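## Task

Place the push button and the control module in the green steel tray, and place the masking tape and the thread seal tape in the grey steel tray. No other object may finish inside any of these destinations unless it was already there at the start.

## Robot and tools

Robot: two arms on a table, left_arm (base near y = +0.339 m) and right_arm (base near y = -0.364 m). Each ends in a four-digit hand (index, middle, ring, thumb) with 16 hinge motors; right_arm has a right hand, left_arm a mirrored left hand. A reference point on each hand, the hand point, is what poses describe.

Scene frame: origin at table-top height midway between the arms, +z up, +x forward over the table, +y toward left_arm. Reported hand positions (metres) and quaternions (wxyz) are in this frame and may be a few centimetres off, more at long reach.

Hand point axes: +z runs along straightened fingers toward the tips; +y points out of the palm face; +x runs across the palm away from the thumb on the right hand, toward the thumb on the left hand. A rigid mast sits at the wrist on the palm side and can strike objects.

Tool execute_actions, argument actions: a list of actions, each a table of up to 15 rows; one row is one 1/30 s step, and a short table repeats its final row to fill 15 steps (each action is 0.5 s). Every row is a single flat list of 48 numbers covering both arms, each in [-1, 1]: left dx, dy, dz, rx, ry, rz; then 16 left hand motor values; left current_limit; left speed; then the same 24 for the right arm. Send both arms' numbers even if one stays still.

Arm numbers are offsets, not poses: they are measured from the arm's Hand target as it was when the action began, in that target's own axes, and every row in the action uses that same start, not the previous row. Scale: 1.0 equals 0.6 m for dx, dy, dz and 180 degrees for the rotation vector rx, ry, rz. Because each new action restarts from the current Hand target, sending the same offset again moves further. All zeros re-requests the present target. Orientation commands are clipped to within 40 degrees of the measured orientation each step.

Hand motor order (each arm): index_mcp, index_abd, index_pip, index_dip, middle_mcp, middle_abd, middle_pip, middle_dip, ring_mcp, ring_abd, ring_pip, ring_dip, thumb_cmc, thumb_axl, thumb_mcp, thumb_ipl. Each value is an absolute goal angle scaled linearly between the hinge's stops; +1 bends fingers toward the palm (mcp, pip, dip), swings a finger away from the thumb (abd), swings the thumb in front of the palm (cmc). Straight positions: mcp -0.75, abd 0.00, pip -0.58, dip -0.70, thumb_cmc -0.71, thumb_axl -0.68, thumb_mcp -0.23, thumb_ipl -0.17. A 0 is a real goal, so to keep a hand unchanged resend its hand_goal values plus current limit and speed. current_limit maps -1..+1 to 0..550 mA (minimum 11 mA); start value +0.4. speed maps to (speed+1)/2 of 8.5 rad/s; start value -0.6. Settings persist until rewritten.

Optional argument cameras: list of names (cam_high, cam_left_wrist, cam_right_wrist) or ["all"]; an empty actions list returns all images by default, otherwise none unless asked. A wrong name invalidates the call.

Tool zoom_image: camera (one of the three) and region [x0, y0, x1, y1] in pixels from the top-left, at most 504 by 504, on that camera's most recent image. cam_high is 896x504, wrist cameras 616x616 fisheye.

Tool finished_scene: scene (integer 1 to 3, the current scene). It ends the scene permanently; goals must hold without the robot. The first scene is practice and may be skipped.

Results: end_effector_position and quaternion per arm; Hand target (the commanded pose after clipping, basis for the next offsets); joint positions, velocities, torques; per-motor hand_goal, hand_measured, hand_current_ma (positive pushes toward -1) and hand_state (moving, goal, blocked, overload); hand_current_limit, hand_speed; motor temperatures; some intermediate positions. The hand often rests short of its target; waiting won't fix it, so send the remaining distance as an offset. right_arm's elbow sags under load, so aim higher.

Gripping: a finger presses only while its goal lies past the object's surface; force grows with that overshoot up to the current cap. A motor at 495 mA or more for 5 s accumulated shuts off for 10 s and drops what it holds.

Avoid: dropping or flinging parts, releasing moving parts, slamming or hard pushing, hitting fixed or heavy items, anything leaving the table, and any contact between the two hands (closing on the other hand counts). Motors heat when holding, stretching or pushing against unreachable poses; at 100 degrees C the arm faults and collapses for 30 to 60 s. Arm stops discard hand commands sent meanwhile. The scene keeps running while you think, and loose objects may occasionally be nudged.

Each tool is called after "Request:" by a JSON object that holds its "op" and its "data", one argument or row to a line.

## Session

Request:
{"op": "execute_actions", "data": {
  "actions": []
}}

Scene clock: 0.00 s.
left_arm: end_effector_position=(+0.6791, -0.0304, +0.3365) hand_goal=(-0.754, +0.000, -0.576, -0.696, -0.754, +0.000, -0.576, -0.696, -0.754, +0.000, -0.576, -0.696, -0.714, -0.678, -0.226, -0.168) hand_measured=(-0.754, +0.000, -0.576, -0.696, -0.754, +0.000, -0.576, -0.696, -0.754, +0.000, -0.576, -0.696, -0.714, -0.678, -0.226, -0.168) hand_current_ma=(+0, +0, +0, +0, +0, +0, +0, +0, +0, +0, +0, +0, +0, +0, +0, +0) hand_state=(goal, goal, goal, goal, goal, goal, goal, goal, goal, goal, goal, goal, goal, goal, goal, goal) hand_current_limit=0.40 hand_speed=-0.60 end_effector_quat_wxyz=(+0.213, +0.790, +0.205, +0.537) | right_arm: end_effector_position=(+0.4050, -0.4131, +0.2584) hand_goal=(-0.754, +0.000, -0.576, -0.696, -0.754, +0.000, -0.576, -0.696, -0.754, +0.000, -0.576, -0.696, -0.714, -0.678, -0.226, -0.168) hand_measured=(-0.754, +0.000, -0.576, -0.696, -0.754, +0.000, -0.576, -0.696, -0.754, +0.000, -0.576, -0.696, -0.714, -0.678, -0.226, -0.168) hand_current_ma=(+0, +0, +0, +0, +0, +0, +0, +0, +0, +0, +0, +0, +0, +0, +0, +0) hand_state=(goal, goal, goal, goal, goal, goal, goal, goal, goal, goal, goal, goal, goal, goal, goal, goal) hand_current_limit=0.40 hand_speed=-0.60 end_effector_quat_wxyz=(+0.325, +0.075, +0.908, -0.252)
Joint positions: left_arm=[-0.602 1.66 1.258 0.029 -0.415 0.783] | right_arm=[-0.132 0.866 0.697 -0.651 0.439 -1.719]
Joint velocities: within noise
Joint torques (N m): no reading
Motor temperatures (°C): left_arm=[26 27 24 26 26 27] | right_arm=[25 25 25 25 24 26]
Heat: left arm: hottest shoulder 27 °C; right arm: hottest wrist roll 26 °C.
Hand target: left_arm +0.6822, -0.0323, +0.3651; +0.228, +0.776, +0.208, +0.551 | right_arm +0.4120, -0.4140, +0.2735; +0.338, +0.078, +0.903, -0.252

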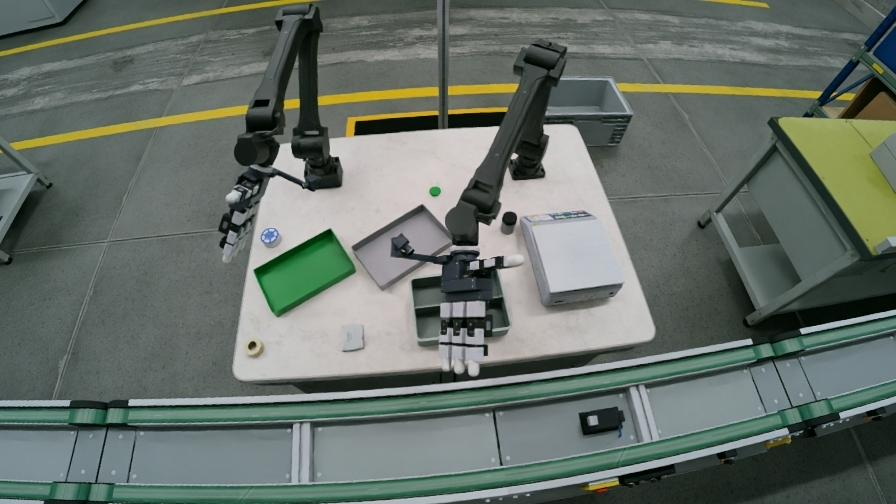

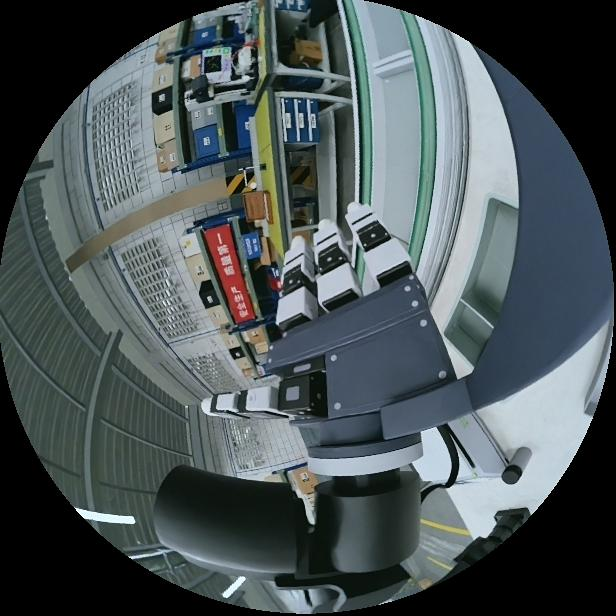

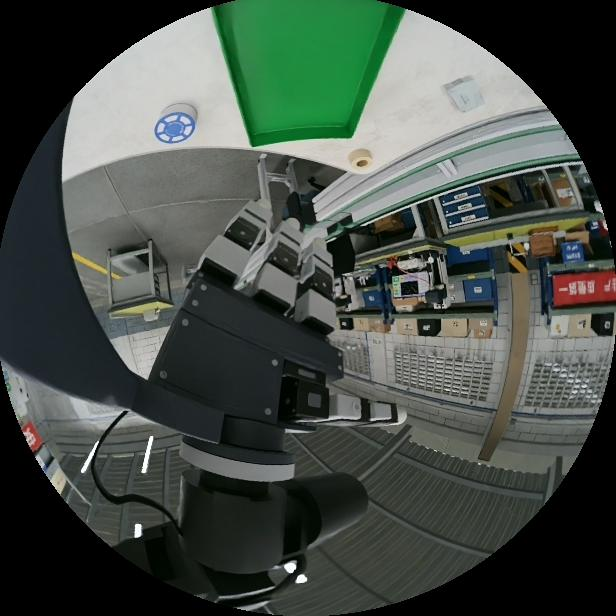

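Request:
{"op": "zoom_image", "data": {
  "camera": "cam_high",
  "region": [230, 170, 380, 370]
}}

Request:
{"op": "zoom_image", "data": {
  "camera": "cam_high",
  "region": [380, 160, 640, 380]
}}

Scaled by 2.520 from the camera's 896x504 image, which has a finer 1280x720 frame.

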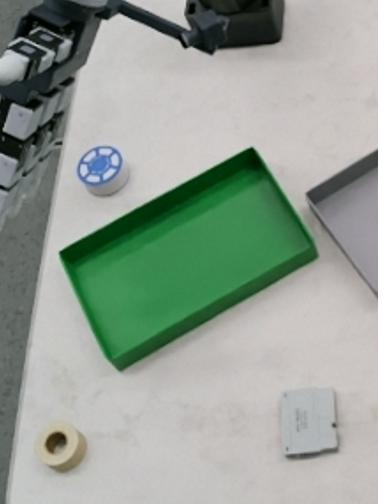

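Scaled by 1.938 from the camera's 896x504 image, which has a finer 1280x720 frame.

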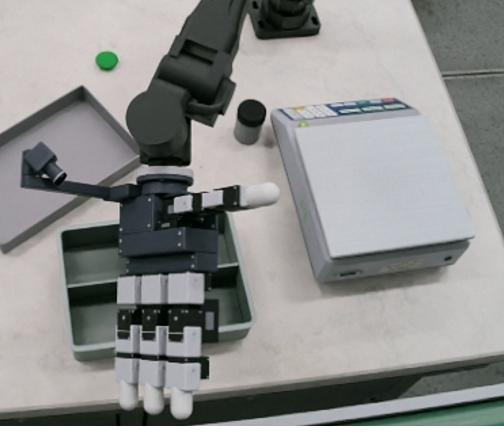

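Request:
{"op": "execute_actions", "data": {
  "actions": [
    [[0.065,-0.105,-0.041,0,0,0,-0.754,0,-0.576,-0.696,-0.754,0,-0.576,-0.696,-0.754,0,-0.576,-0.696,-0.714,-0.678,-0.226,-0.168,0.4,-0.6,0,0,0,-0.033,0.044,-0.01,-0.754,0,-0.576,-0.696,-0.754,0,-0.576,-0.696,0.5,0,0.4,0,-0.714,-0.678,-0.226,-0.168,0.4,-0.6]],
    [[0.065,-0.105,-0.041,0,0,0,-0.754,0,-0.576,-0.696,-0.754,0,-0.576,-0.696,-0.754,0,-0.576,-0.696,-0.714,-0.678,-0.226,-0.168,0.4,-0.6,0,0,0,-0.033,0.044,-0.01,-0.754,0,-0.576,-0.696,-0.754,0,-0.576,-0.696,0.5,0,0.4,0,-0.714,-0.678,-0.226,-0.168,0.4,-0.6]],
    [[0.065,-0.105,-0.041,0,0,0,-0.754,0,-0.576,-0.696,-0.754,0,-0.576,-0.696,-0.754,0,-0.576,-0.696,-0.714,-0.678,-0.226,-0.168,0.4,-0.6,0,0,0,-0.033,0.044,-0.01,-0.754,0,-0.576,-0.696,-0.754,0,-0.576,-0.696,0.5,0,0.4,0,-0.714,-0.678,-0.226,-0.168,0.4,-0.6]],
    [[0.065,-0.105,-0.041,0,0,0,-0.754,0,-0.576,-0.696,-0.754,0,-0.576,-0.696,-0.754,0,-0.576,-0.696,-0.714,-0.678,-0.226,-0.168,0.4,-0.6,0,0,0,-0.033,0.044,-0.01,-0.754,-0.2,-0.576,-0.696,-0.754,0.2,-0.576,-0.696,0.5,0,0.4,0,-0.714,-0.678,-0.226,-0.168,0.4,-0.6]],
    [[0.065,-0.105,-0.041,0,0,0,-0.754,0,-0.576,-0.696,-0.754,0,-0.576,-0.696,-0.754,0,-0.576,-0.696,-0.714,-0.678,-0.226,-0.168,0.4,-0.6,0,0,0,-0.033,0.044,-0.01,-0.754,-0.2,-0.576,-0.696,-0.754,0.2,-0.576,-0.696,0.5,0,0.4,0,-0.714,-0.678,-0.226,-0.168,0.4,-0.6]]
  ],
  "cameras": ["cam_high","cam_right_wrist"]
}}

Scene clock: 93.03 s.
left_arm: end_effector_position=(+0.6051, +0.3537, +0.3563) hand_goal=(-0.754, +0.000, -0.576, -0.696, -0.754, +0.000, -0.576, -0.696, -0.754, +0.000, -0.576, -0.696, -0.714, -0.678, -0.226, -0.168) hand_measured=(-0.762, +0.004, -0.576, -0.696, -0.762, +0.004, -0.576, -0.696, -0.762, +0.004, -0.576, -0.696, -0.720, -0.678, -0.224, -0.168) hand_current_ma=(-4, +1, +0, +0, -4, +1, +0, +0, -4, +1, +0, +0, -3, +0, +1, +0) hand_state=(goal, goal, goal, goal, goal, goal, goal, goal, goal, goal, goal, goal, goal, goal, goal, goal) hand_current_limit=0.40 hand_speed=-0.60 end_effector_quat_wxyz=(+0.231, +0.776, +0.219, +0.544) | right_arm: end_effector_position=(+0.4051, -0.4075, +0.2573) hand_goal=(-0.754, -0.200, -0.576, -0.696, -0.754, +0.200, -0.576, -0.696, +0.500, +0.000, +0.400, +0.000, -0.714, -0.678, -0.226, -0.168) hand_measured=(-0.752, -0.196, -0.576, -0.696, -0.752, +0.198, -0.576, -0.696, +0.486, +0.000, +0.396, -0.002, -0.712, -0.678, -0.224, -0.168) hand_current_ma=(+13, +12, -3, +0, +13, -10, -3, +0, -69, +2, -21, -13, +9, +3, +16, +2) hand_state=(goal, goal, goal, goal, goal, goal, goal, goal, goal, goal, goal, goal, goal, goal, goal, goal) hand_current_limit=0.40 hand_speed=-0.60 end_effector_quat_wxyz=(-0.010, +0.004, +1.000, +0.004)
Joint positions: left_arm=[0.194 1.268 0.86 0.083 0.34 1.006] | right_arm=[-0.329 1.385 1.228 -1.435 -0.001 -1.898]
Joint torques (N m): left_arm=[0.15 -11.11 9.46 1.77 0.27 0.11] | right_arm=[-1.49 -8.64 10.28 -0.44 -0.01 0.05]
Motor temperatures (°C): left_arm=[25 33 39 27 26 27] | right_arm=[25 25 35 25 25 26]
Heat: left arm: hottest elbow 39 °C; right arm: hottest elbow 35 °C.
Hand target: left_arm +0.6029, +0.3500, +0.3655; +0.228, +0.776, +0.208, +0.551 | right_arm +0.4121, -0.4141, +0.2736; +0.005, +0.002, +1.000, -0.001
Off the commanded pose: left_arm 0.010 m, 2 deg | right_arm 0.019 m, 2 deg.
Step readings (end_effector_position of left_arm | right_arm):
0: (+0.6791, -0.0304, +0.3365) | (+0.4050, -0.4131, +0.2584)
1: (+0.6767, -0.0279, +0.3337) | (+0.4040, -0.4071, +0.2581)
2: (+0.6703, -0.0248, +0.3330) | (+0.4008, -0.4022, +0.2570)
4: (+0.6634, -0.0001, +0.3284) | (+0.4019, -0.4037, +0.2552)
8: (+0.6698, +0.0502, +0.3373) | (+0.4044, -0.4099, +0.2503)
15: (+0.6685, +0.0544, +0.3487) | (+0.4026, -0.4097, +0.2488)
16: (+0.6650, +0.0548, +0.3446) | (+0.4015, -0.4046, +0.2504)
17: (+0.6575, +0.0548, +0.3432) | (+0.3978, -0.4003, +0.2509)
19: (+0.6495, +0.0770, +0.3368) | (+0.4005, -0.4023, +0.2534)
23: (+0.6535, +0.1276, +0.3407) | (+0.4065, -0.4101, +0.2541)
30: (+0.6521, +0.1294, +0.3474) | (+0.4036, -0.4095, +0.2524)
31: (+0.6483, +0.1290, +0.3448) | (+0.4024, -0.4048, +0.2543)
32: (+0.6416, +0.1296, +0.3443) | (+0.3987, -0.4009, +0.2559)
34: (+0.6358, +0.1542, +0.3410) | (+0.4018, -0.4028, +0.2582)
38: (+0.6384, +0.2080, +0.3465) | (+0.4072, -0.4097, +0.2551)
45: (+0.6356, +0.2050, +0.3510) | (+0.4041, -0.4089, +0.2537)
46: (+0.6316, +0.2031, +0.3501) | (+0.4029, -0.4049, +0.2560)
47: (+0.6253, +0.2043, +0.3502) | (+0.3996, -0.4013, +0.2591)
49: (+0.6213, +0.2315, +0.3487) | (+0.4029, -0.4030, +0.2621)
53: (+0.6228, +0.2876, +0.3520) | (+0.4079, -0.4089, +0.2571)
60: (+0.6207, +0.2806, +0.3537) | (+0.4048, -0.4082, +0.2560)
61: (+0.6164, +0.2781, +0.3542) | (+0.4036, -0.4048, +0.2582)
62: (+0.6098, +0.2801, +0.3559) | (+0.4006, -0.4019, +0.2623)
64: (+0.6071, +0.3093, +0.3557) | (+0.4039, -0.4034, +0.2655)
68: (+0.6059, +0.3662, +0.3564) | (+0.4083, -0.4080, +0.2586)
75: (+0.6052, +0.3568, +0.3564) | (+0.4052, -0.4075, +0.2573)
camera_calibration:
cam_right_wrist: T_world_to_cam=[[0.786619, 0.614501, -0.0601663, -0.014302], [0.453383, -0.508714, 0.731884, -0.62779], [0.419136, -0.602992, -0.678768, -0.120803], [0, 0, 0, 1]] pos_world=[0.346512, -0.38342, 0.376611]
Images, in order (width x height): cam_high 896x504, cam_right_wrist 616x616.

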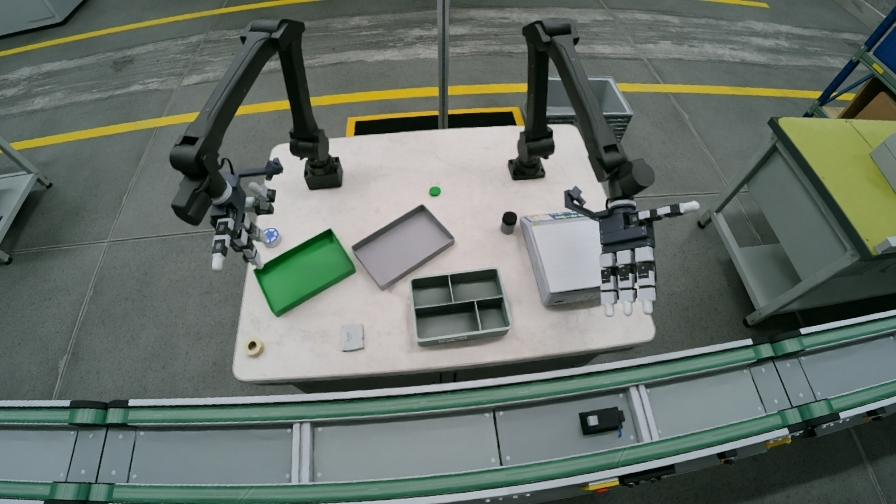

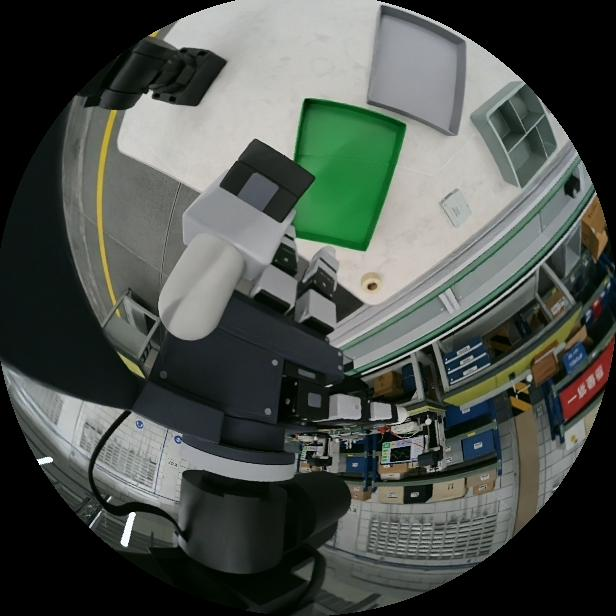

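Request:
{"op": "execute_actions", "data": {
  "actions": [
    [[0,0,0,0,0,0,-0.754,0,-0.576,-0.696,-0.754,0,-0.576,-0.696,-0.754,0,-0.576,-0.696,-0.714,-0.678,-0.226,-0.168,0.4,-0.6,-0.108,-0.015,0.02,0,0,0,-0.754,-0.2,-0.576,-0.696,-0.754,0.2,-0.576,-0.696,-0.754,0,0.9,0.5,-0.714,-0.678,-0.226,-0.168,0.4,-0.6]],
    [[0,0,0,0,0,0,-0.754,0,-0.576,-0.696,-0.754,0,-0.576,-0.696,-0.754,0,-0.576,-0.696,-0.714,-0.678,-0.226,-0.168,0.4,-0.6,-0.108,-0.015,0.02,0,0,0,-0.754,-0.2,-0.576,-0.696,-0.754,0.2,-0.576,-0.696,-0.754,0,0.9,0.5,-0.714,-0.678,-0.226,-0.168,0.4,-0.6]],
    [[0,0,0,0,0,0,-0.754,0,-0.576,-0.696,-0.754,0,-0.576,-0.696,-0.754,0,-0.576,-0.696,-0.714,-0.678,-0.226,-0.168,0.4,-0.6,-0.108,-0.015,0.02,0,0,0,-0.754,-0.2,-0.576,-0.696,-0.754,0.2,-0.576,-0.696,-0.754,0,0.9,0.5,-0.714,-0.678,-0.226,-0.168,0.4,-0.6]]
  ],
  "cameras": ["cam_high","cam_right_wrist"]
}}

Scene clock: 106.93 s.
left_arm: end_effector_position=(+0.6051, +0.3536, +0.3563) hand_goal=(-0.754, +0.000, -0.576, -0.696, -0.754, +0.000, -0.576, -0.696, -0.754, +0.000, -0.576, -0.696, -0.714, -0.678, -0.226, -0.168) hand_measured=(-0.762, +0.004, -0.576, -0.696, -0.762, +0.004, -0.576, -0.696, -0.762, +0.004, -0.576, -0.696, -0.720, -0.678, -0.224, -0.168) hand_current_ma=(-4, +1, +0, +0, -4, +1, +0, +0, -4, +1, +0, +0, -3, +0, +1, +0) hand_state=(goal, goal, goal, goal, goal, goal, goal, goal, goal, goal, goal, goal, goal, goal, goal, goal) hand_current_limit=0.40 hand_speed=-0.60 end_effector_quat_wxyz=(+0.231, +0.776, +0.219, +0.544) | right_arm: end_effector_position=(+0.5966, -0.4456, +0.2236) hand_goal=(-0.754, -0.200, -0.576, -0.696, -0.754, +0.200, -0.576, -0.696, -0.754, +0.000, +0.900, +0.500, -0.714, -0.678, -0.226, -0.168) hand_measured=(-0.752, -0.198, -0.576, -0.696, -0.752, +0.200, -0.576, -0.696, -0.754, +0.000, +0.894, +0.498, -0.712, -0.678, -0.222, -0.168) hand_current_ma=(+9, +7, -3, +0, +9, +0, -3, +0, +4, +2, -23, -13, +8, +3, +22, +2) hand_state=(goal, goal, goal, goal, goal, goal, goal, goal, goal, goal, goal, goal, goal, goal, goal, goal) hand_current_limit=0.40 hand_speed=-0.60 end_effector_quat_wxyz=(-0.009, +0.000, +1.000, +0.004)
Joint positions: left_arm=[0.194 1.268 0.86 0.083 0.34 1.007] | right_arm=[-0.283 1.907 1.791 -1.475 -0.001 -1.859]
Joint torques (N m): left_arm=[-0.03 -11.69 9.43 1.81 0.26 0.1] | right_arm=[0.21 -15.79 10.11 -0.4 0.06 0.32]
Heat: left arm: hottest elbow 39 °C; right arm: hottest elbow 33 °C.
Hand target: left_arm +0.6029, +0.3500, +0.3655; +0.228, +0.776, +0.208, +0.551 | right_arm +0.6065, -0.4419, +0.2392; +0.004, +0.002, +1.000, -0.001
Off the commanded pose: left_arm 0.010 m, 2 deg | right_arm 0.019 m, 2 deg.
Step readings (end_effector_position of left_arm | right_arm):
0: (+0.6051, +0.3536, +0.3563) | (+0.4051, -0.4074, +0.2573)
1: (+0.6051, +0.3536, +0.3563) | (+0.4096, -0.4089, +0.2579)
2: (+0.6051, +0.3536, +0.3563) | (+0.4171, -0.4115, +0.2595)
4: (+0.6051, +0.3536, +0.3563) | (+0.4439, -0.4201, +0.2608)
8: (+0.6051, +0.3536, +0.3563) | (+0.4670, -0.4267, +0.2488)
15: (+0.6051, +0.3536, +0.3563) | (+0.4671, -0.4259, +0.2473)
16: (+0.6051, +0.3536, +0.3563) | (+0.4719, -0.4268, +0.2485)
17: (+0.6051, +0.3536, +0.3563) | (+0.4798, -0.4288, +0.2506)
19: (+0.6051, +0.3536, +0.3563) | (+0.5081, -0.4345, +0.2526)
23: (+0.6051, +0.3536, +0.3563) | (+0.5317, -0.4360, +0.2404)
30: (+0.6051, +0.3536, +0.3563) | (+0.5323, -0.4336, +0.2349)
31: (+0.6051, +0.3536, +0.3563) | (+0.5371, -0.4344, +0.2365)
32: (+0.6051, +0.3536, +0.3563) | (+0.5455, -0.4355, +0.2390)
34: (+0.6051, +0.3536, +0.3563) | (+0.5755, -0.4438, +0.2417)
38: (+0.6051, +0.3536, +0.3563) | (+0.5998, -0.4479, +0.2316)
45: (+0.6051, +0.3536, +0.3563) | (+0.5967, -0.4456, +0.2231)
camera_calibration:
cam_right_wrist: T_world_to_cam=[[0.78222, 0.620171, -0.0593321, -0.13861], [0.455671, -0.504579, 0.733324, -0.709062], [0.424848, -0.600656, -0.677286, -0.249723], [0, 0, 0, 1]] pos_world=[0.537617, -0.421813, 0.342614]
Images, in order (width x height): cam_high 896x504, cam_right_wrist 616x616.

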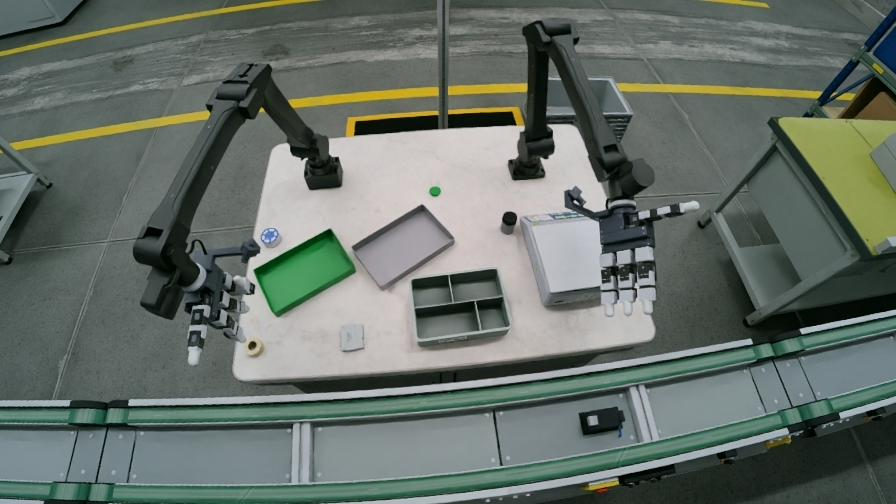

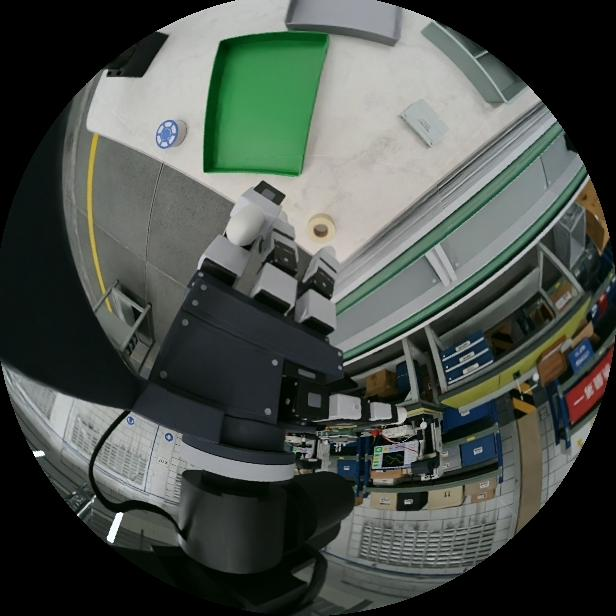

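Request:
{"op": "zoom_image", "data": {
  "camera": "cam_right_wrist",
  "region": [210, 170, 370, 330]
}}

Scaled by 3.150 from the camera's 616x616 image, which has a finer 880x880 frame.

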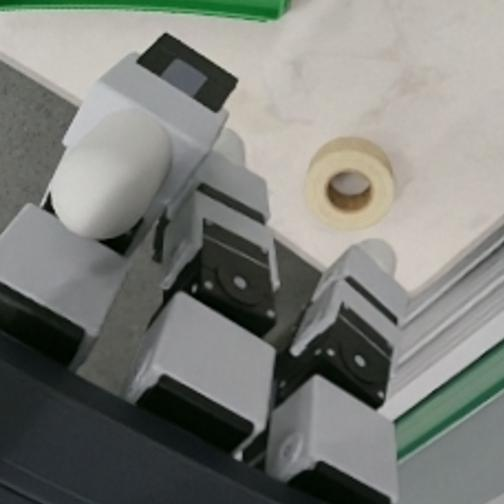

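Request:
{"op": "execute_actions", "data": {
  "actions": [
    [[0,0,0,0,0,0,-0.754,0,-0.576,-0.696,-0.754,0,-0.576,-0.696,-0.754,0,-0.576,-0.696,-0.714,-0.678,-0.226,-0.168,0.4,-0.6,-0.058,-0.01,0.03,0,0,0,-0.754,-0.3,-0.576,-0.696,-0.754,0.3,-0.576,-0.696,-0.754,0,0.9,0.5,-0.714,-0.678,-0.226,-0.168,0.4,-0.6]],
    [[0,0,0,0,0,0,-0.754,0,-0.576,-0.696,-0.754,0,-0.576,-0.696,-0.754,0,-0.576,-0.696,-0.714,-0.678,-0.226,-0.168,0.4,-0.6,0,0,0.067,0,0,0,-0.754,-0.3,-0.576,-0.696,-0.754,0.3,-0.576,-0.696,-0.754,0,0.9,0.5,-0.714,-0.678,-0.226,-0.168,0.4,-0.6]]
  ],
  "cameras": ["cam_right_wrist"]
}}

Request:
{"op": "zoom_image", "data": {
  "camera": "cam_right_wrist",
  "region": [210, 170, 370, 330]
}}

Scene clock: 121.57 s.
left_arm: end_effector_position=(+0.6051, +0.3536, +0.3563) hand_goal=(-0.754, +0.000, -0.576, -0.696, -0.754, +0.000, -0.576, -0.696, -0.754, +0.000, -0.576, -0.696, -0.714, -0.678, -0.226, -0.168) hand_measured=(-0.762, +0.004, -0.576, -0.696, -0.762, +0.004, -0.576, -0.696, -0.762, +0.004, -0.576, -0.696, -0.720, -0.678, -0.224, -0.168) hand_current_ma=(-4, +1, +0, +0, -4, +1, +0, +0, -4, +1, +0, +0, -3, +0, +1, +0) hand_state=(goal, goal, goal, goal, goal, goal, goal, goal, goal, goal, goal, goal, goal, goal, goal, goal) hand_current_limit=0.40 hand_speed=-0.60 end_effector_quat_wxyz=(+0.231, +0.776, +0.219, +0.544) | right_arm: end_effector_position=(+0.6365, -0.4547, +0.1861) hand_goal=(-0.754, -0.300, -0.576, -0.696, -0.754, +0.300, -0.576, -0.696, -0.754, +0.000, +0.900, +0.500, -0.714, -0.678, -0.226, -0.168) hand_measured=(-0.752, -0.296, -0.576, -0.696, -0.752, +0.294, -0.576, -0.696, -0.754, +0.000, +0.894, +0.498, -0.712, -0.678, -0.222, -0.168) hand_current_ma=(+9, +13, -3, +0, +9, -22, -3, +0, +4, +2, -23, -13, +7, +3, +22, +2) hand_state=(goal, goal, goal, goal, goal, goal, goal, goal, goal, goal, goal, goal, goal, goal, goal, goal) hand_current_limit=0.40 hand_speed=-0.60 end_effector_quat_wxyz=(+0.002, +0.002, +1.000, +0.000)
Joint positions: left_arm=[0.194 1.268 0.86 0.083 0.34 1.007] | right_arm=[-0.279 2.019 1.866 -1.414 -0.001 -1.852]
Joint torques (N m): left_arm=[-0.26 -11.52 9.44 1.74 0.3 0.12] | right_arm=[0.32 -15.85 7.51 0.54 0.08 0.32]
Heat: left arm: hottest elbow 38 °C; right arm: hottest elbow 34 °C.
Hand target: left_arm +0.6029, +0.3500, +0.3655; +0.228, +0.776, +0.208, +0.551 | right_arm +0.6418, -0.4480, +0.1813; +0.004, +0.002, +1.000, -0.001
Off the commanded pose: left_arm 0.010 m, 2 deg | right_arm 0.010 m, 0 deg.
Step readings (end_effector_position of left_arm | right_arm):
0: (+0.6051, +0.3536, +0.3563) | (+0.5966, -0.4456, +0.2236)
1: (+0.6051, +0.3536, +0.3563) | (+0.5994, -0.4459, +0.2238)
2: (+0.6051, +0.3536, +0.3563) | (+0.6047, -0.4468, +0.2246)
4: (+0.6051, +0.3536, +0.3563) | (+0.6208, -0.4503, +0.2245)
8: (+0.6051, +0.3536, +0.3563) | (+0.6303, -0.4531, +0.2146)
15: (+0.6051, +0.3536, +0.3563) | (+0.6300, -0.4528, +0.2080)
16: (+0.6051, +0.3536, +0.3563) | (+0.6311, -0.4531, +0.2056)
17: (+0.6051, +0.3536, +0.3563) | (+0.6338, -0.4539, +0.2038)
19: (+0.6051, +0.3536, +0.3563) | (+0.6369, -0.4548, +0.1978)
23: (+0.6051, +0.3536, +0.3563) | (+0.6362, -0.4546, +0.1880)
30: (+0.6051, +0.3536, +0.3563) | (+0.6365, -0.4547, +0.1861)
camera_calibration:
cam_right_wrist: T_world_to_cam=[[0.784886, 0.617981, -0.0453173, -0.171595], [0.437188, -0.500466, 0.747262, -0.693379], [0.439114, -0.606327, -0.662983, -0.311797], [0, 0, 0, 1]] pos_world=[0.574734, -0.430021, 0.303643]
Images, in order (width x height): cam_right_wrist 616x616.

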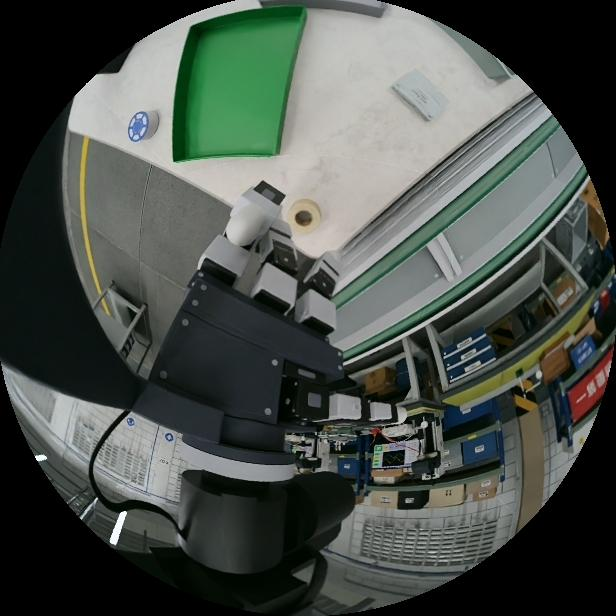

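Scaled by 3.150 from the camera's 616x616 image, which has a finer 880x880 frame.

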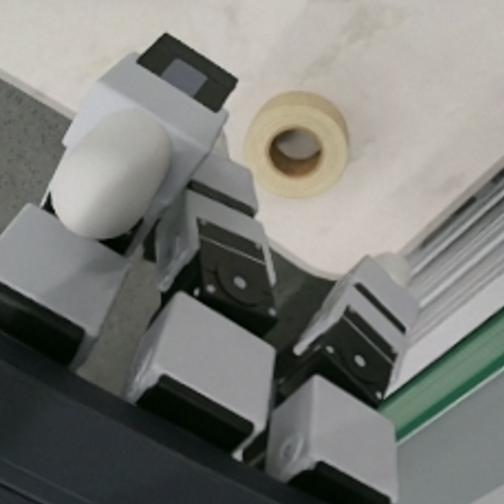

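Request:
{"op": "execute_actions", "data": {
  "actions": [
    [[0,0,0,0,0,0,-0.754,0,-0.576,-0.696,-0.754,0,-0.576,-0.696,-0.754,0,-0.576,-0.696,-0.714,-0.678,-0.226,-0.168,0.4,-0.6,0.01,0,0.05,0,0,0,-0.754,-0.3,-0.576,-0.696,-0.754,0.3,-0.576,-0.696,-0.754,0,0.9,0.5,-0.714,-0.678,-0.226,-0.168,0.4,-0.6]],
    [[0,0,0,0,0,0,-0.754,0,-0.576,-0.696,-0.754,0,-0.576,-0.696,-0.754,0,-0.576,-0.696,-0.714,-0.678,-0.226,-0.168,0.4,-0.6,0,0,0.043,0,0,0,-0.754,-0.3,-0.576,-0.696,-0.754,0.3,-0.576,-0.696,-0.754,0,0.9,0.5,-0.714,-0.678,-0.226,-0.168,0.4,-0.6]]
  ],
  "cameras": ["cam_right_wrist"]
}}

Request:
{"op": "zoom_image", "data": {
  "camera": "cam_right_wrist",
  "region": [210, 170, 370, 330]
}}

Scene clock: 133.50 s.
left_arm: end_effector_position=(+0.6051, +0.3536, +0.3563) hand_goal=(-0.754, +0.000, -0.576, -0.696, -0.754, +0.000, -0.576, -0.696, -0.754, +0.000, -0.576, -0.696, -0.714, -0.678, -0.226, -0.168) hand_measured=(-0.762, +0.004, -0.576, -0.696, -0.762, +0.004, -0.576, -0.696, -0.762, +0.004, -0.576, -0.696, -0.720, -0.678, -0.224, -0.168) hand_current_ma=(-4, +1, +0, +0, -4, +1, +0, +0, -4, +1, +0, +0, -3, +0, +1, +0) hand_state=(goal, goal, goal, goal, goal, goal, goal, goal, goal, goal, goal, goal, goal, goal, goal, goal) hand_current_limit=0.40 hand_speed=-0.60 end_effector_quat_wxyz=(+0.231, +0.776, +0.219, +0.544) | right_arm: end_effector_position=(+0.6320, -0.4533, +0.1306) hand_goal=(-0.754, -0.300, -0.576, -0.696, -0.754, +0.300, -0.576, -0.696, -0.754, +0.000, +0.900, +0.500, -0.714, -0.678, -0.226, -0.168) hand_measured=(-0.752, -0.298, -0.576, -0.696, -0.752, +0.296, -0.576, -0.696, -0.754, +0.000, +0.894, +0.498, -0.712, -0.678, -0.222, -0.168) hand_current_ma=(+9, +11, -3, +0, +9, -16, -3, +0, +4, +2, -22, -13, +7, +3, +22, +2) hand_state=(goal, goal, goal, goal, goal, goal, goal, goal, goal, goal, goal, goal, goal, goal, goal, goal) hand_current_limit=0.40 hand_speed=-0.60 end_effector_quat_wxyz=(+0.003, +0.002, +1.000, +0.000)
Joint positions: left_arm=[0.194 1.268 0.86 0.083 0.34 1.007] | right_arm=[-0.279 2.04 1.751 -1.277 -0.001 -1.852]
Joint torques (N m): left_arm=[-0.38 -11.46 9.42 1.73 0.25 0.1] | right_arm=[0.09 -15.91 7.27 0.51 0.08 0.29]
Heat: left arm: hottest elbow 38 °C; right arm: hottest elbow 33 °C.
Hand target: left_arm +0.6029, +0.3500, +0.3655; +0.228, +0.776, +0.208, +0.551 | right_arm +0.6364, -0.4481, +0.1256; +0.004, +0.002, +1.000, -0.001
Off the commanded pose: left_arm 0.010 m, 2 deg | right_arm 0.009 m, 0 deg.
Step readings (end_effector_position of left_arm | right_arm):
0: (+0.6051, +0.3536, +0.3563) | (+0.6365, -0.4547, +0.1861)
1: (+0.6051, +0.3536, +0.3563) | (+0.6361, -0.4545, +0.1814)
2: (+0.6051, +0.3536, +0.3563) | (+0.6370, -0.4548, +0.1789)
4: (+0.6051, +0.3536, +0.3563) | (+0.6347, -0.4541, +0.1696)
8: (+0.6051, +0.3536, +0.3563) | (+0.6296, -0.4526, +0.1544)
15: (+0.6051, +0.3536, +0.3563) | (+0.6305, -0.4529, +0.1518)
16: (+0.6051, +0.3536, +0.3563) | (+0.6309, -0.4530, +0.1496)
17: (+0.6051, +0.3536, +0.3563) | (+0.6323, -0.4534, +0.1466)
19: (+0.6051, +0.3536, +0.3563) | (+0.6337, -0.4539, +0.1413)
23: (+0.6051, +0.3536, +0.3563) | (+0.6317, -0.4532, +0.1321)
30: (+0.6051, +0.3536, +0.3563) | (+0.6320, -0.4533, +0.1306)
camera_calibration:
cam_right_wrist: T_world_to_cam=[[0.784903, 0.617993, -0.0448495, -0.171491], [0.436662, -0.500338, 0.747655, -0.648863], [0.439606, -0.606421, -0.662571, -0.346212], [0, 0, 0, 1]] pos_world=[0.570135, -0.428621, 0.248044]
Images, in order (width x height): cam_right_wrist 616x616.

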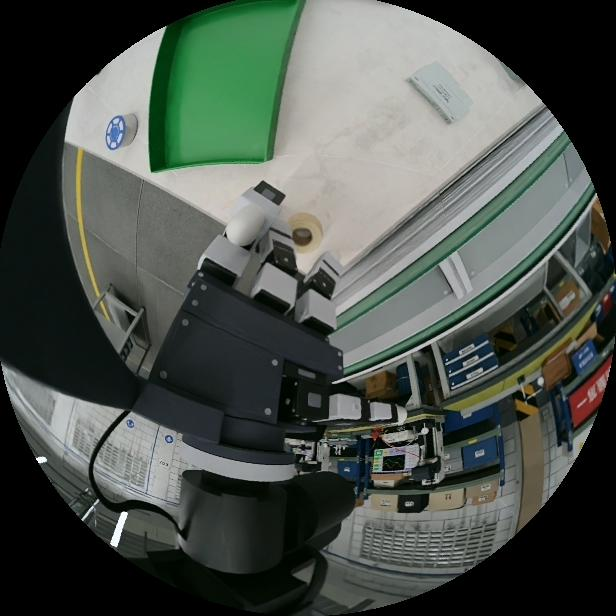

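Scaled by 3.150 from the camera's 616x616 image, which has a finer 880x880 frame.

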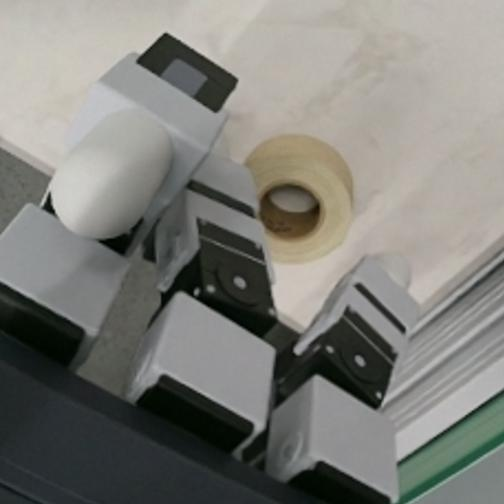

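Request:
{"op": "execute_actions", "data": {
  "actions": [
    [[0,0,0,0,0,0,-0.754,0,-0.576,-0.696,-0.754,0,-0.576,-0.696,-0.754,0,-0.576,-0.696,-0.714,-0.678,-0.226,-0.168,0.4,-0.6,0.006,-0.006,0.005,0,0,0,-0.754,-0.2,-0.576,-0.696,-0.754,0.2,-0.576,-0.696,-0.754,0,0.9,0.5,-0.714,-0.678,-0.226,-0.168,0.4,-0.8]],
    [[0,0,0,0,0,0,-0.754,0,-0.576,-0.696,-0.754,0,-0.576,-0.696,-0.754,0,-0.576,-0.696,-0.714,-0.678,-0.226,-0.168,0.4,-0.6,0,0,0,0,0,0,-0.754,0.1,-0.576,-0.696,-0.754,-0.1,-0.576,-0.696,-0.754,0,0.9,0.5,-0.714,-0.678,-0.226,-0.168,0.4,-0.8]]
  ],
  "cameras": ["cam_right_wrist"]
}}

Request:
{"op": "zoom_image", "data": {
  "camera": "cam_right_wrist",
  "region": [210, 170, 370, 330]
}}

Scene clock: 142.63 s.
left_arm: end_effector_position=(+0.6051, +0.3536, +0.3563) hand_goal=(-0.754, +0.000, -0.576, -0.696, -0.754, +0.000, -0.576, -0.696, -0.754, +0.000, -0.576, -0.696, -0.714, -0.678, -0.226, -0.168) hand_measured=(-0.762, +0.004, -0.576, -0.696, -0.762, +0.004, -0.576, -0.696, -0.762, +0.004, -0.576, -0.696, -0.720, -0.678, -0.224, -0.168) hand_current_ma=(-4, +1, +0, +0, -4, +1, +0, +0, -4, +1, +0, +0, -3, +0, +1, +0) hand_state=(goal, goal, goal, goal, goal, goal, goal, goal, goal, goal, goal, goal, goal, goal, goal, goal) hand_current_limit=0.40 hand_speed=-0.60 end_effector_quat_wxyz=(+0.231, +0.776, +0.219, +0.544) | right_arm: end_effector_position=(+0.6336, -0.4538, +0.1279) hand_goal=(-0.754, +0.100, -0.576, -0.696, -0.754, -0.100, -0.576, -0.696, -0.754, +0.000, +0.900, +0.500, -0.714, -0.678, -0.226, -0.168) hand_measured=(-0.752, -0.166, -0.576, -0.696, -0.752, +0.138, -0.576, -0.696, -0.754, +0.000, +0.894, +0.498, -0.712, -0.678, -0.222, -0.168) hand_current_ma=(+7, -385, -3, +0, +7, +385, -3, +0, +4, +2, -22, -13, +7, +3, +22, +2) hand_state=(goal, blocked, goal, goal, goal, blocked, goal, goal, goal, goal, goal, goal, goal, goal, goal, goal) hand_current_limit=0.40 hand_speed=-0.80 end_effector_quat_wxyz=(+0.008, +0.002, +1.000, -0.001)
Joint positions: left_arm=[0.194 1.268 0.86 0.083 0.34 1.007] | right_arm=[-0.279 2.04 1.744 -1.259 -0.001 -1.852]
Joint torques (N m): left_arm=[-0.26 -11.58 9.42 1.85 0.25 0.12] | right_arm=[-0.44 -16.09 6.76 0.31 0.07 0.22]
Heat: left arm: hottest elbow 38 °C; right arm: hottest elbow 32 °C.
Hand target: left_arm +0.6029, +0.3500, +0.3655; +0.228, +0.776, +0.208, +0.551 | right_arm +0.6328, -0.4517, +0.1225; +0.004, +0.002, +1.000, -0.001
Off the commanded pose: left_arm 0.010 m, 2 deg | right_arm 0.006 m, 0 deg.
Step readings (end_effector_position of left_arm | right_arm):
0: (+0.6051, +0.3536, +0.3563) | (+0.6320, -0.4533, +0.1306)
1: (+0.6051, +0.3536, +0.3563) | (+0.6319, -0.4533, +0.1299)
2: (+0.6051, +0.3536, +0.3563) | (+0.6320, -0.4534, +0.1292)
4: (+0.6051, +0.3536, +0.3563) | (+0.6321, -0.4534, +0.1281)
8: (+0.6051, +0.3536, +0.3563) | (+0.6324, -0.4535, +0.1279)
15: (+0.6051, +0.3536, +0.3563) | (+0.6324, -0.4535, +0.1279)
16: (+0.6051, +0.3536, +0.3563) | (+0.6324, -0.4535, +0.1279)
17: (+0.6051, +0.3536, +0.3563) | (+0.6327, -0.4536, +0.1279)
19: (+0.6051, +0.3536, +0.3563) | (+0.6335, -0.4538, +0.1279)
23: (+0.6051, +0.3536, +0.3563) | (+0.6336, -0.4538, +0.1279)
30: (+0.6051, +0.3536, +0.3563) | (+0.6336, -0.4538, +0.1279)
camera_calibration:
cam_right_wrist: T_world_to_cam=[[0.785329, 0.617856, -0.0388956, -0.173671], [0.429207, -0.498116, 0.753433, -0.642935], [0.446139, -0.608387, -0.656373, -0.354825], [0, 0, 0, 1]] pos_world=[0.570642, -0.428823, 0.244757]
Images, in order (width x height): cam_right_wrist 616x616.

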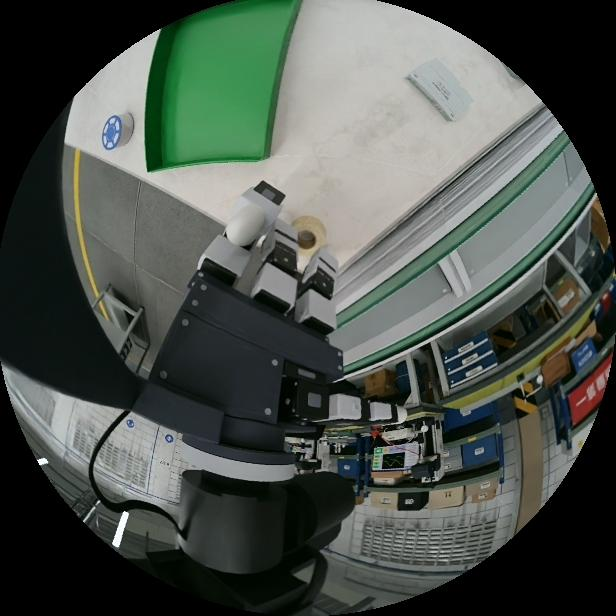

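Scaled by 3.150 from the camera's 616x616 image, which has a finer 880x880 frame.

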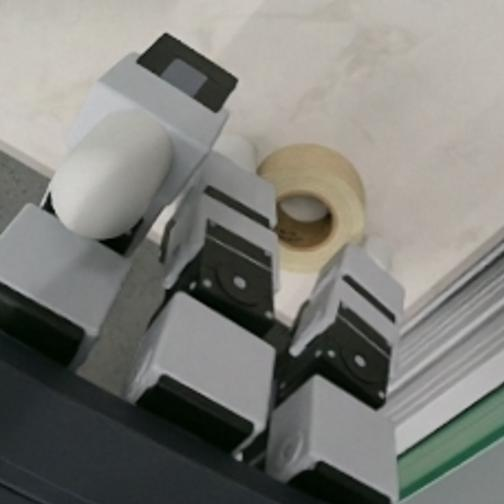

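Request:
{"op": "execute_actions", "data": {
  "actions": [
    [[0,0,0,0,0,0,-0.754,0,-0.576,-0.696,-0.754,0,-0.576,-0.696,-0.754,0,-0.576,-0.696,-0.714,-0.678,-0.226,-0.168,0.4,-0.6,0,0,-0.05,0,0,0,-0.754,0.1,-0.576,-0.696,-0.754,-0.1,-0.576,-0.696,-0.754,0,0.9,0.5,-0.714,-0.678,-0.226,-0.168,0.4,-0.8]],
    [[0,0,0,0,0,0,-0.754,0,-0.576,-0.696,-0.754,0,-0.576,-0.696,-0.754,0,-0.576,-0.696,-0.714,-0.678,-0.226,-0.168,0.4,-0.6,0,0,-0.1,0,0,0,-0.754,0.1,-0.576,-0.696,-0.754,-0.1,-0.576,-0.696,-0.754,0,0.9,0.5,-0.714,-0.678,-0.226,-0.168,0.4,-0.8]]
  ],
  "cameras": ["cam_right_wrist","cam_high"]
}}

Request:
{"op": "zoom_image", "data": {
  "camera": "cam_right_wrist",
  "region": [210, 170, 370, 330]
}}

Scene clock: 148.13 s.
left_arm: end_effector_position=(+0.6051, +0.3536, +0.3563) hand_goal=(-0.754, +0.000, -0.576, -0.696, -0.754, +0.000, -0.576, -0.696, -0.754, +0.000, -0.576, -0.696, -0.714, -0.678, -0.226, -0.168) hand_measured=(-0.762, +0.004, -0.576, -0.696, -0.762, +0.004, -0.576, -0.696, -0.762, +0.004, -0.576, -0.696, -0.720, -0.678, -0.224, -0.168) hand_current_ma=(-4, +1, +0, +0, -4, +1, +0, +0, -4, +1, +0, +0, -3, +0, +1, +0) hand_state=(goal, goal, goal, goal, goal, goal, goal, goal, goal, goal, goal, goal, goal, goal, goal, goal) hand_current_limit=0.40 hand_speed=-0.60 end_effector_quat_wxyz=(+0.231, +0.776, +0.219, +0.544) | right_arm: end_effector_position=(+0.6243, -0.4511, +0.2060) hand_goal=(-0.754, +0.100, -0.576, -0.696, -0.754, -0.100, -0.576, -0.696, -0.754, +0.000, +0.900, +0.500, -0.714, -0.678, -0.226, -0.168) hand_measured=(-0.752, -0.164, -0.576, -0.696, -0.752, +0.136, -0.576, -0.696, -0.754, +0.000, +0.894, +0.498, -0.712, -0.678, -0.222, -0.168) hand_current_ma=(+5, -385, -3, +0, +5, +385, -3, +0, +2, +2, -22, -13, +7, +3, +22, +2) hand_state=(goal, blocked, goal, goal, goal, blocked, goal, goal, goal, goal, goal, goal, goal, goal, goal, goal) hand_current_limit=0.40 hand_speed=-0.80 end_effector_quat_wxyz=(-0.001, +0.002, +1.000, +0.001)
Joint positions: left_arm=[0.194 1.268 0.86 0.083 0.34 1.007] | right_arm=[-0.279 1.98 1.857 -1.451 -0.001 -1.852]
Joint torques (N m): left_arm=[-0.15 -11.58 9.42 1.77 0.26 0.12] | right_arm=[-0.5 -15.27 9.85 -0.38 0.06 0.22]
Heat: left arm: hottest elbow 38 °C; right arm: hottest elbow 32 °C.
Hand target: left_arm +0.6029, +0.3500, +0.3655; +0.228, +0.776, +0.208, +0.551 | right_arm +0.6320, -0.4515, +0.2125; +0.004, +0.002, +1.000, -0.001
Off the commanded pose: left_arm 0.010 m, 2 deg | right_arm 0.010 m, 1 deg.
Step readings (end_effector_position of left_arm | right_arm):
0: (+0.6051, +0.3536, +0.3563) | (+0.6336, -0.4538, +0.1279)
1: (+0.6051, +0.3536, +0.3563) | (+0.6322, -0.4534, +0.1292)
2: (+0.6051, +0.3536, +0.3563) | (+0.6300, -0.4528, +0.1299)
4: (+0.6051, +0.3536, +0.3563) | (+0.6249, -0.4513, +0.1316)
8: (+0.6051, +0.3536, +0.3563) | (+0.6227, -0.4506, +0.1326)
15: (+0.6051, +0.3536, +0.3563) | (+0.6225, -0.4506, +0.1328)
16: (+0.6051, +0.3536, +0.3563) | (+0.6211, -0.4501, +0.1380)
17: (+0.6051, +0.3536, +0.3563) | (+0.6171, -0.4490, +0.1426)
19: (+0.6051, +0.3536, +0.3563) | (+0.6122, -0.4476, +0.1568)
23: (+0.6051, +0.3536, +0.3563) | (+0.6187, -0.4495, +0.1889)
30: (+0.6051, +0.3536, +0.3563) | (+0.6249, -0.4513, +0.2080)
camera_calibration:
cam_right_wrist: T_world_to_cam=[[0.784533, 0.618112, -0.0494571, -0.162242], [0.442349, -0.501981, 0.743198, -0.704259], [0.434553, -0.60494, -0.667241, -0.28677], [0, 0, 0, 1]] pos_world=[0.563429, -0.426719, 0.324035]
Images, in order (width x height): cam_high 896x504, cam_right_wrist 616x616.

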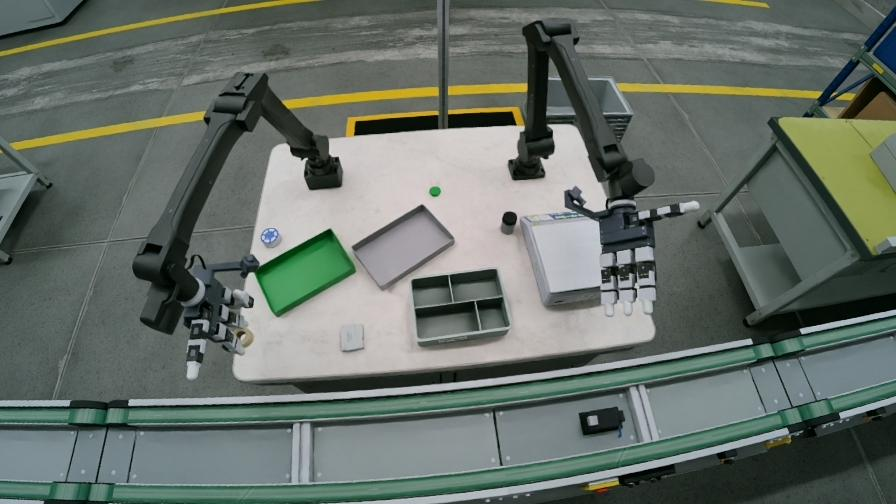

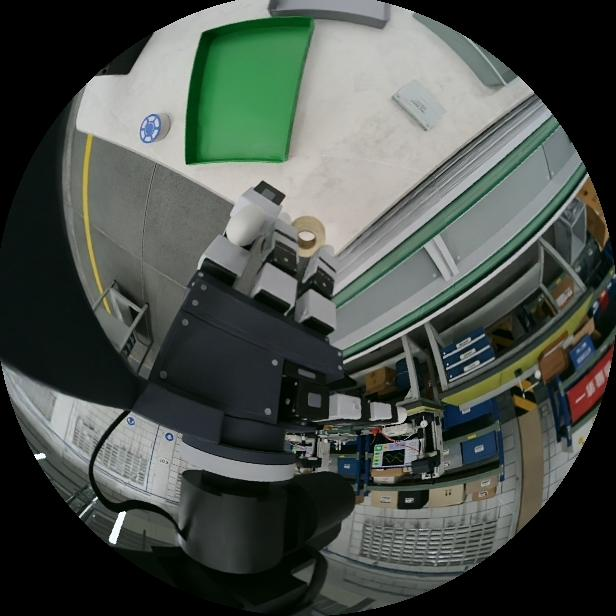

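Scaled by 3.150 from the camera's 616x616 image, which has a finer 880x880 frame.

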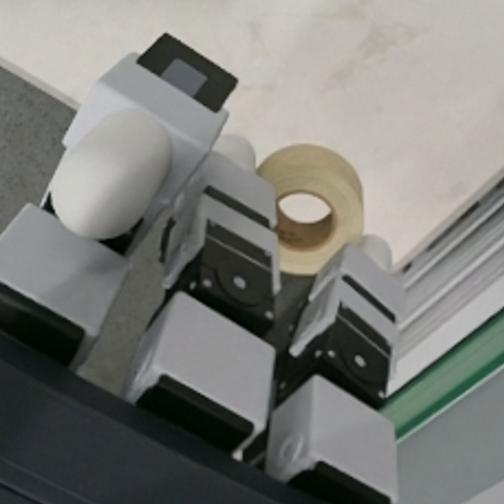

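Request:
{"op": "execute_actions", "data": {
  "actions": [
    [[0,0,0,0,0,0,-0.754,0,-0.576,-0.696,-0.754,0,-0.576,-0.696,-0.754,0,-0.576,-0.696,-0.714,-0.678,-0.226,-0.168,0.4,-0.6,0.083,0.118,0,0,0,0,-0.754,0.1,-0.576,-0.696,-0.754,-0.1,-0.576,-0.696,-0.754,0,0.9,0.5,-0.714,-0.678,-0.226,-0.168,0.4,-0.8]],
    [[0,0,0,0,0,0,-0.754,0,-0.576,-0.696,-0.754,0,-0.576,-0.696,-0.754,0,-0.576,-0.696,-0.714,-0.678,-0.226,-0.168,0.4,-0.6,0.083,0.118,0,0,0,0,-0.754,0.1,-0.576,-0.696,-0.754,-0.1,-0.576,-0.696,-0.754,0,0.9,0.5,-0.714,-0.678,-0.226,-0.168,0.4,-0.8]],
    [[0,0,0,0,0,0,-0.754,0,-0.576,-0.696,-0.754,0,-0.576,-0.696,-0.754,0,-0.576,-0.696,-0.714,-0.678,-0.226,-0.168,0.4,-0.6,0.083,0.118,0,0,0,0,-0.754,0.1,-0.576,-0.696,-0.754,-0.1,-0.576,-0.696,-0.754,0,0.9,0.5,-0.714,-0.678,-0.226,-0.168,0.4,-0.8]],
    [[0,0,0,0,0,0,-0.754,0,-0.576,-0.696,-0.754,0,-0.576,-0.696,-0.754,0,-0.576,-0.696,-0.714,-0.678,-0.226,-0.168,0.4,-0.6,0.083,0.118,0,0,0,0,-0.754,0.1,-0.576,-0.696,-0.754,-0.1,-0.576,-0.696,-0.754,0,0.9,0.5,-0.714,-0.678,-0.226,-0.168,0.4,-0.8]],
    [[0,0,0,0,0,0,-0.754,0,-0.576,-0.696,-0.754,0,-0.576,-0.696,-0.754,0,-0.576,-0.696,-0.714,-0.678,-0.226,-0.168,0.4,-0.6,0.083,0.118,0,0,0,0,-0.754,0.1,-0.576,-0.696,-0.754,-0.1,-0.576,-0.696,-0.754,0,0.9,0.5,-0.714,-0.678,-0.226,-0.168,0.4,-0.8]],
    [[0,0,0,0,0,0,-0.754,0,-0.576,-0.696,-0.754,0,-0.576,-0.696,-0.754,0,-0.576,-0.696,-0.714,-0.678,-0.226,-0.168,0.4,-0.6,0.083,0.118,0,0,0,0,-0.754,0.1,-0.576,-0.696,-0.754,-0.1,-0.576,-0.696,-0.754,0,0.9,0.5,-0.714,-0.678,-0.226,-0.168,0.4,-0.8]]
  ],
  "cameras": ["cam_right_wrist","cam_high"]
}}

Scene clock: 166.43 s.
left_arm: end_effector_position=(+0.6051, +0.3536, +0.3563) hand_goal=(-0.754, +0.000, -0.576, -0.696, -0.754, +0.000, -0.576, -0.696, -0.754, +0.000, -0.576, -0.696, -0.714, -0.678, -0.226, -0.168) hand_measured=(-0.762, +0.004, -0.576, -0.696, -0.762, +0.004, -0.576, -0.696, -0.762, +0.004, -0.576, -0.696, -0.720, -0.678, -0.224, -0.168) hand_current_ma=(-4, +1, +0, +0, -4, +1, +0, +0, -4, +1, +0, +0, -3, +0, +1, +0) hand_state=(goal, goal, goal, goal, goal, goal, goal, goal, goal, goal, goal, goal, goal, goal, goal, goal) hand_current_limit=0.40 hand_speed=-0.60 end_effector_quat_wxyz=(+0.231, +0.776, +0.219, +0.544) | right_arm: end_effector_position=(+0.3273, -0.0263, +0.2037) hand_goal=(-0.754, +0.100, -0.576, -0.696, -0.754, -0.100, -0.576, -0.696, -0.754, +0.000, +0.900, +0.500, -0.714, -0.678, -0.226, -0.168) hand_measured=(-0.750, -0.164, -0.576, -0.696, -0.752, +0.136, -0.578, -0.696, -0.756, +0.000, +0.896, +0.498, -0.712, -0.678, -0.222, -0.168) hand_current_ma=(+21, -385, +2, +0, +5, +385, -5, +0, -6, +2, -18, -12, +5, +3, +21, +2) hand_state=(goal, blocked, goal, goal, goal, blocked, goal, goal, goal, goal, goal, goal, goal, goal, goal, goal) hand_current_limit=0.40 hand_speed=-0.80 end_effector_quat_wxyz=(+0.000, -0.009, +1.000, -0.005)
Joint positions: left_arm=[0.194 1.268 0.86 0.083 0.34 1.007] | right_arm=[0.72 1.397 1.098 -1.279 0.007 -0.875]
Joint torques (N m): left_arm=[-0.09 -11.69 9.36 1.8 0.27 0.1] | right_arm=[-1.32 -8.7 8.17 0.13 0.13 0.32]
Heat: left arm: hottest elbow 38 °C; right arm: hottest elbow 32 °C.
Hand target: left_arm +0.6029, +0.3500, +0.3655; +0.228, +0.776, +0.208, +0.551 | right_arm +0.3347, -0.0258, +0.2089; +0.005, +0.002, +1.000, -0.001
Off the commanded pose: left_arm 0.010 m, 2 deg | right_arm 0.009 m, 1 deg.
Step readings (end_effector_position of left_arm | right_arm):
0: (+0.6051, +0.3536, +0.3563) | (+0.6243, -0.4511, +0.2060)
1: (+0.6051, +0.3536, +0.3563) | (+0.6186, -0.4456, +0.2005)
2: (+0.6051, +0.3536, +0.3563) | (+0.6126, -0.4424, +0.1986)
4: (+0.6051, +0.3536, +0.3563) | (+0.5820, -0.4209, +0.1926)
8: (+0.6051, +0.3536, +0.3563) | (+0.5688, -0.3838, +0.2005)
15: (+0.6051, +0.3536, +0.3563) | (+0.5730, -0.3698, +0.2080)
16: (+0.6051, +0.3536, +0.3563) | (+0.5677, -0.3658, +0.2029)
17: (+0.6051, +0.3536, +0.3563) | (+0.5633, -0.3640, +0.2009)
19: (+0.6051, +0.3536, +0.3563) | (+0.5360, -0.3472, +0.1957)
23: (+0.6051, +0.3536, +0.3563) | (+0.5203, -0.3116, +0.2026)
30: (+0.6051, +0.3536, +0.3563) | (+0.5222, -0.3015, +0.2070)
31: (+0.6051, +0.3536, +0.3563) | (+0.5179, -0.2981, +0.2040)
32: (+0.6051, +0.3536, +0.3563) | (+0.5147, -0.2961, +0.2024)
34: (+0.6051, +0.3536, +0.3563) | (+0.4906, -0.2771, +0.1988)
38: (+0.6051, +0.3536, +0.3563) | (+0.4717, -0.2362, +0.2044)
45: (+0.6051, +0.3536, +0.3563) | (+0.4731, -0.2322, +0.2066)
46: (+0.6051, +0.3536, +0.3563) | (+0.4694, -0.2286, +0.2045)
47: (+0.6051, +0.3536, +0.3563) | (+0.4666, -0.2266, +0.2026)
49: (+0.6051, +0.3536, +0.3563) | (+0.4449, -0.2057, +0.2001)
53: (+0.6051, +0.3536, +0.3563) | (+0.4215, -0.1627, +0.2043)
60: (+0.6051, +0.3536, +0.3563) | (+0.4240, -0.1627, +0.2053)
61: (+0.6051, +0.3536, +0.3563) | (+0.4215, -0.1599, +0.2040)
62: (+0.6051, +0.3536, +0.3563) | (+0.4190, -0.1570, +0.2025)
64: (+0.6051, +0.3536, +0.3563) | (+0.3990, -0.1335, +0.2015)
68: (+0.6051, +0.3536, +0.3563) | (+0.3702, -0.0899, +0.2045)
75: (+0.6051, +0.3536, +0.3563) | (+0.3752, -0.0929, +0.2044)
76: (+0.6051, +0.3536, +0.3563) | (+0.3740, -0.0901, +0.2037)
77: (+0.6051, +0.3536, +0.3563) | (+0.3723, -0.0862, +0.2031)
79: (+0.6051, +0.3536, +0.3563) | (+0.3533, -0.0605, +0.2036)
83: (+0.6051, +0.3536, +0.3563) | (+0.3171, -0.0200, +0.2042)
90: (+0.6051, +0.3536, +0.3563) | (+0.3242, -0.0241, +0.2038)
camera_calibration:
cam_right_wrist: T_world_to_cam=[[0.771251, 0.634072, -0.0559099, -0.185764], [0.45163, -0.483204, 0.75003, -0.361858], [0.448557, -0.603711, -0.659037, 0.0915324], [0, 0, 0, 1]] pos_world=[0.265639, -0.00180457, 0.321341]
Images, in order (width x height): cam_high 896x504, cam_right_wrist 616x616.

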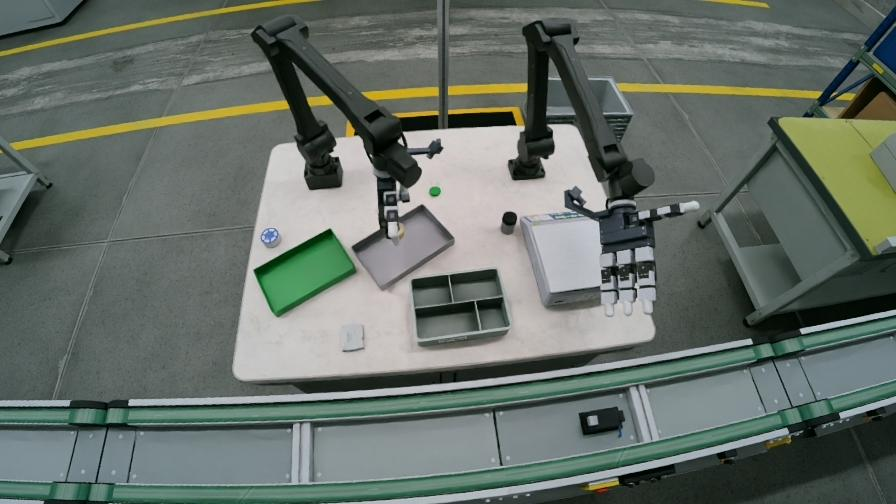

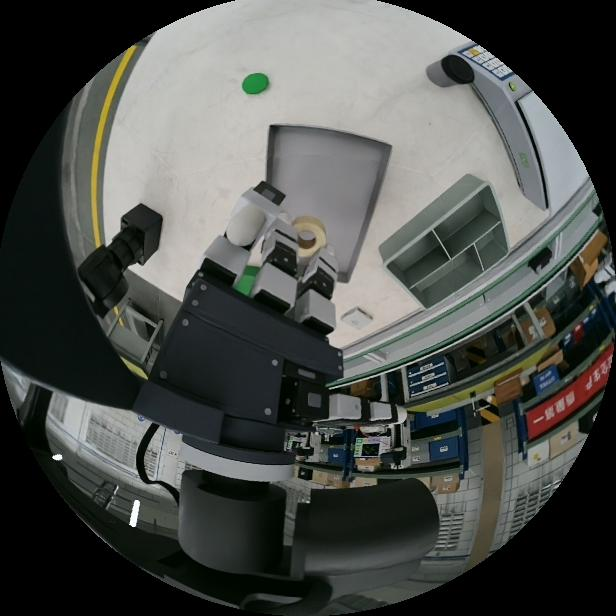

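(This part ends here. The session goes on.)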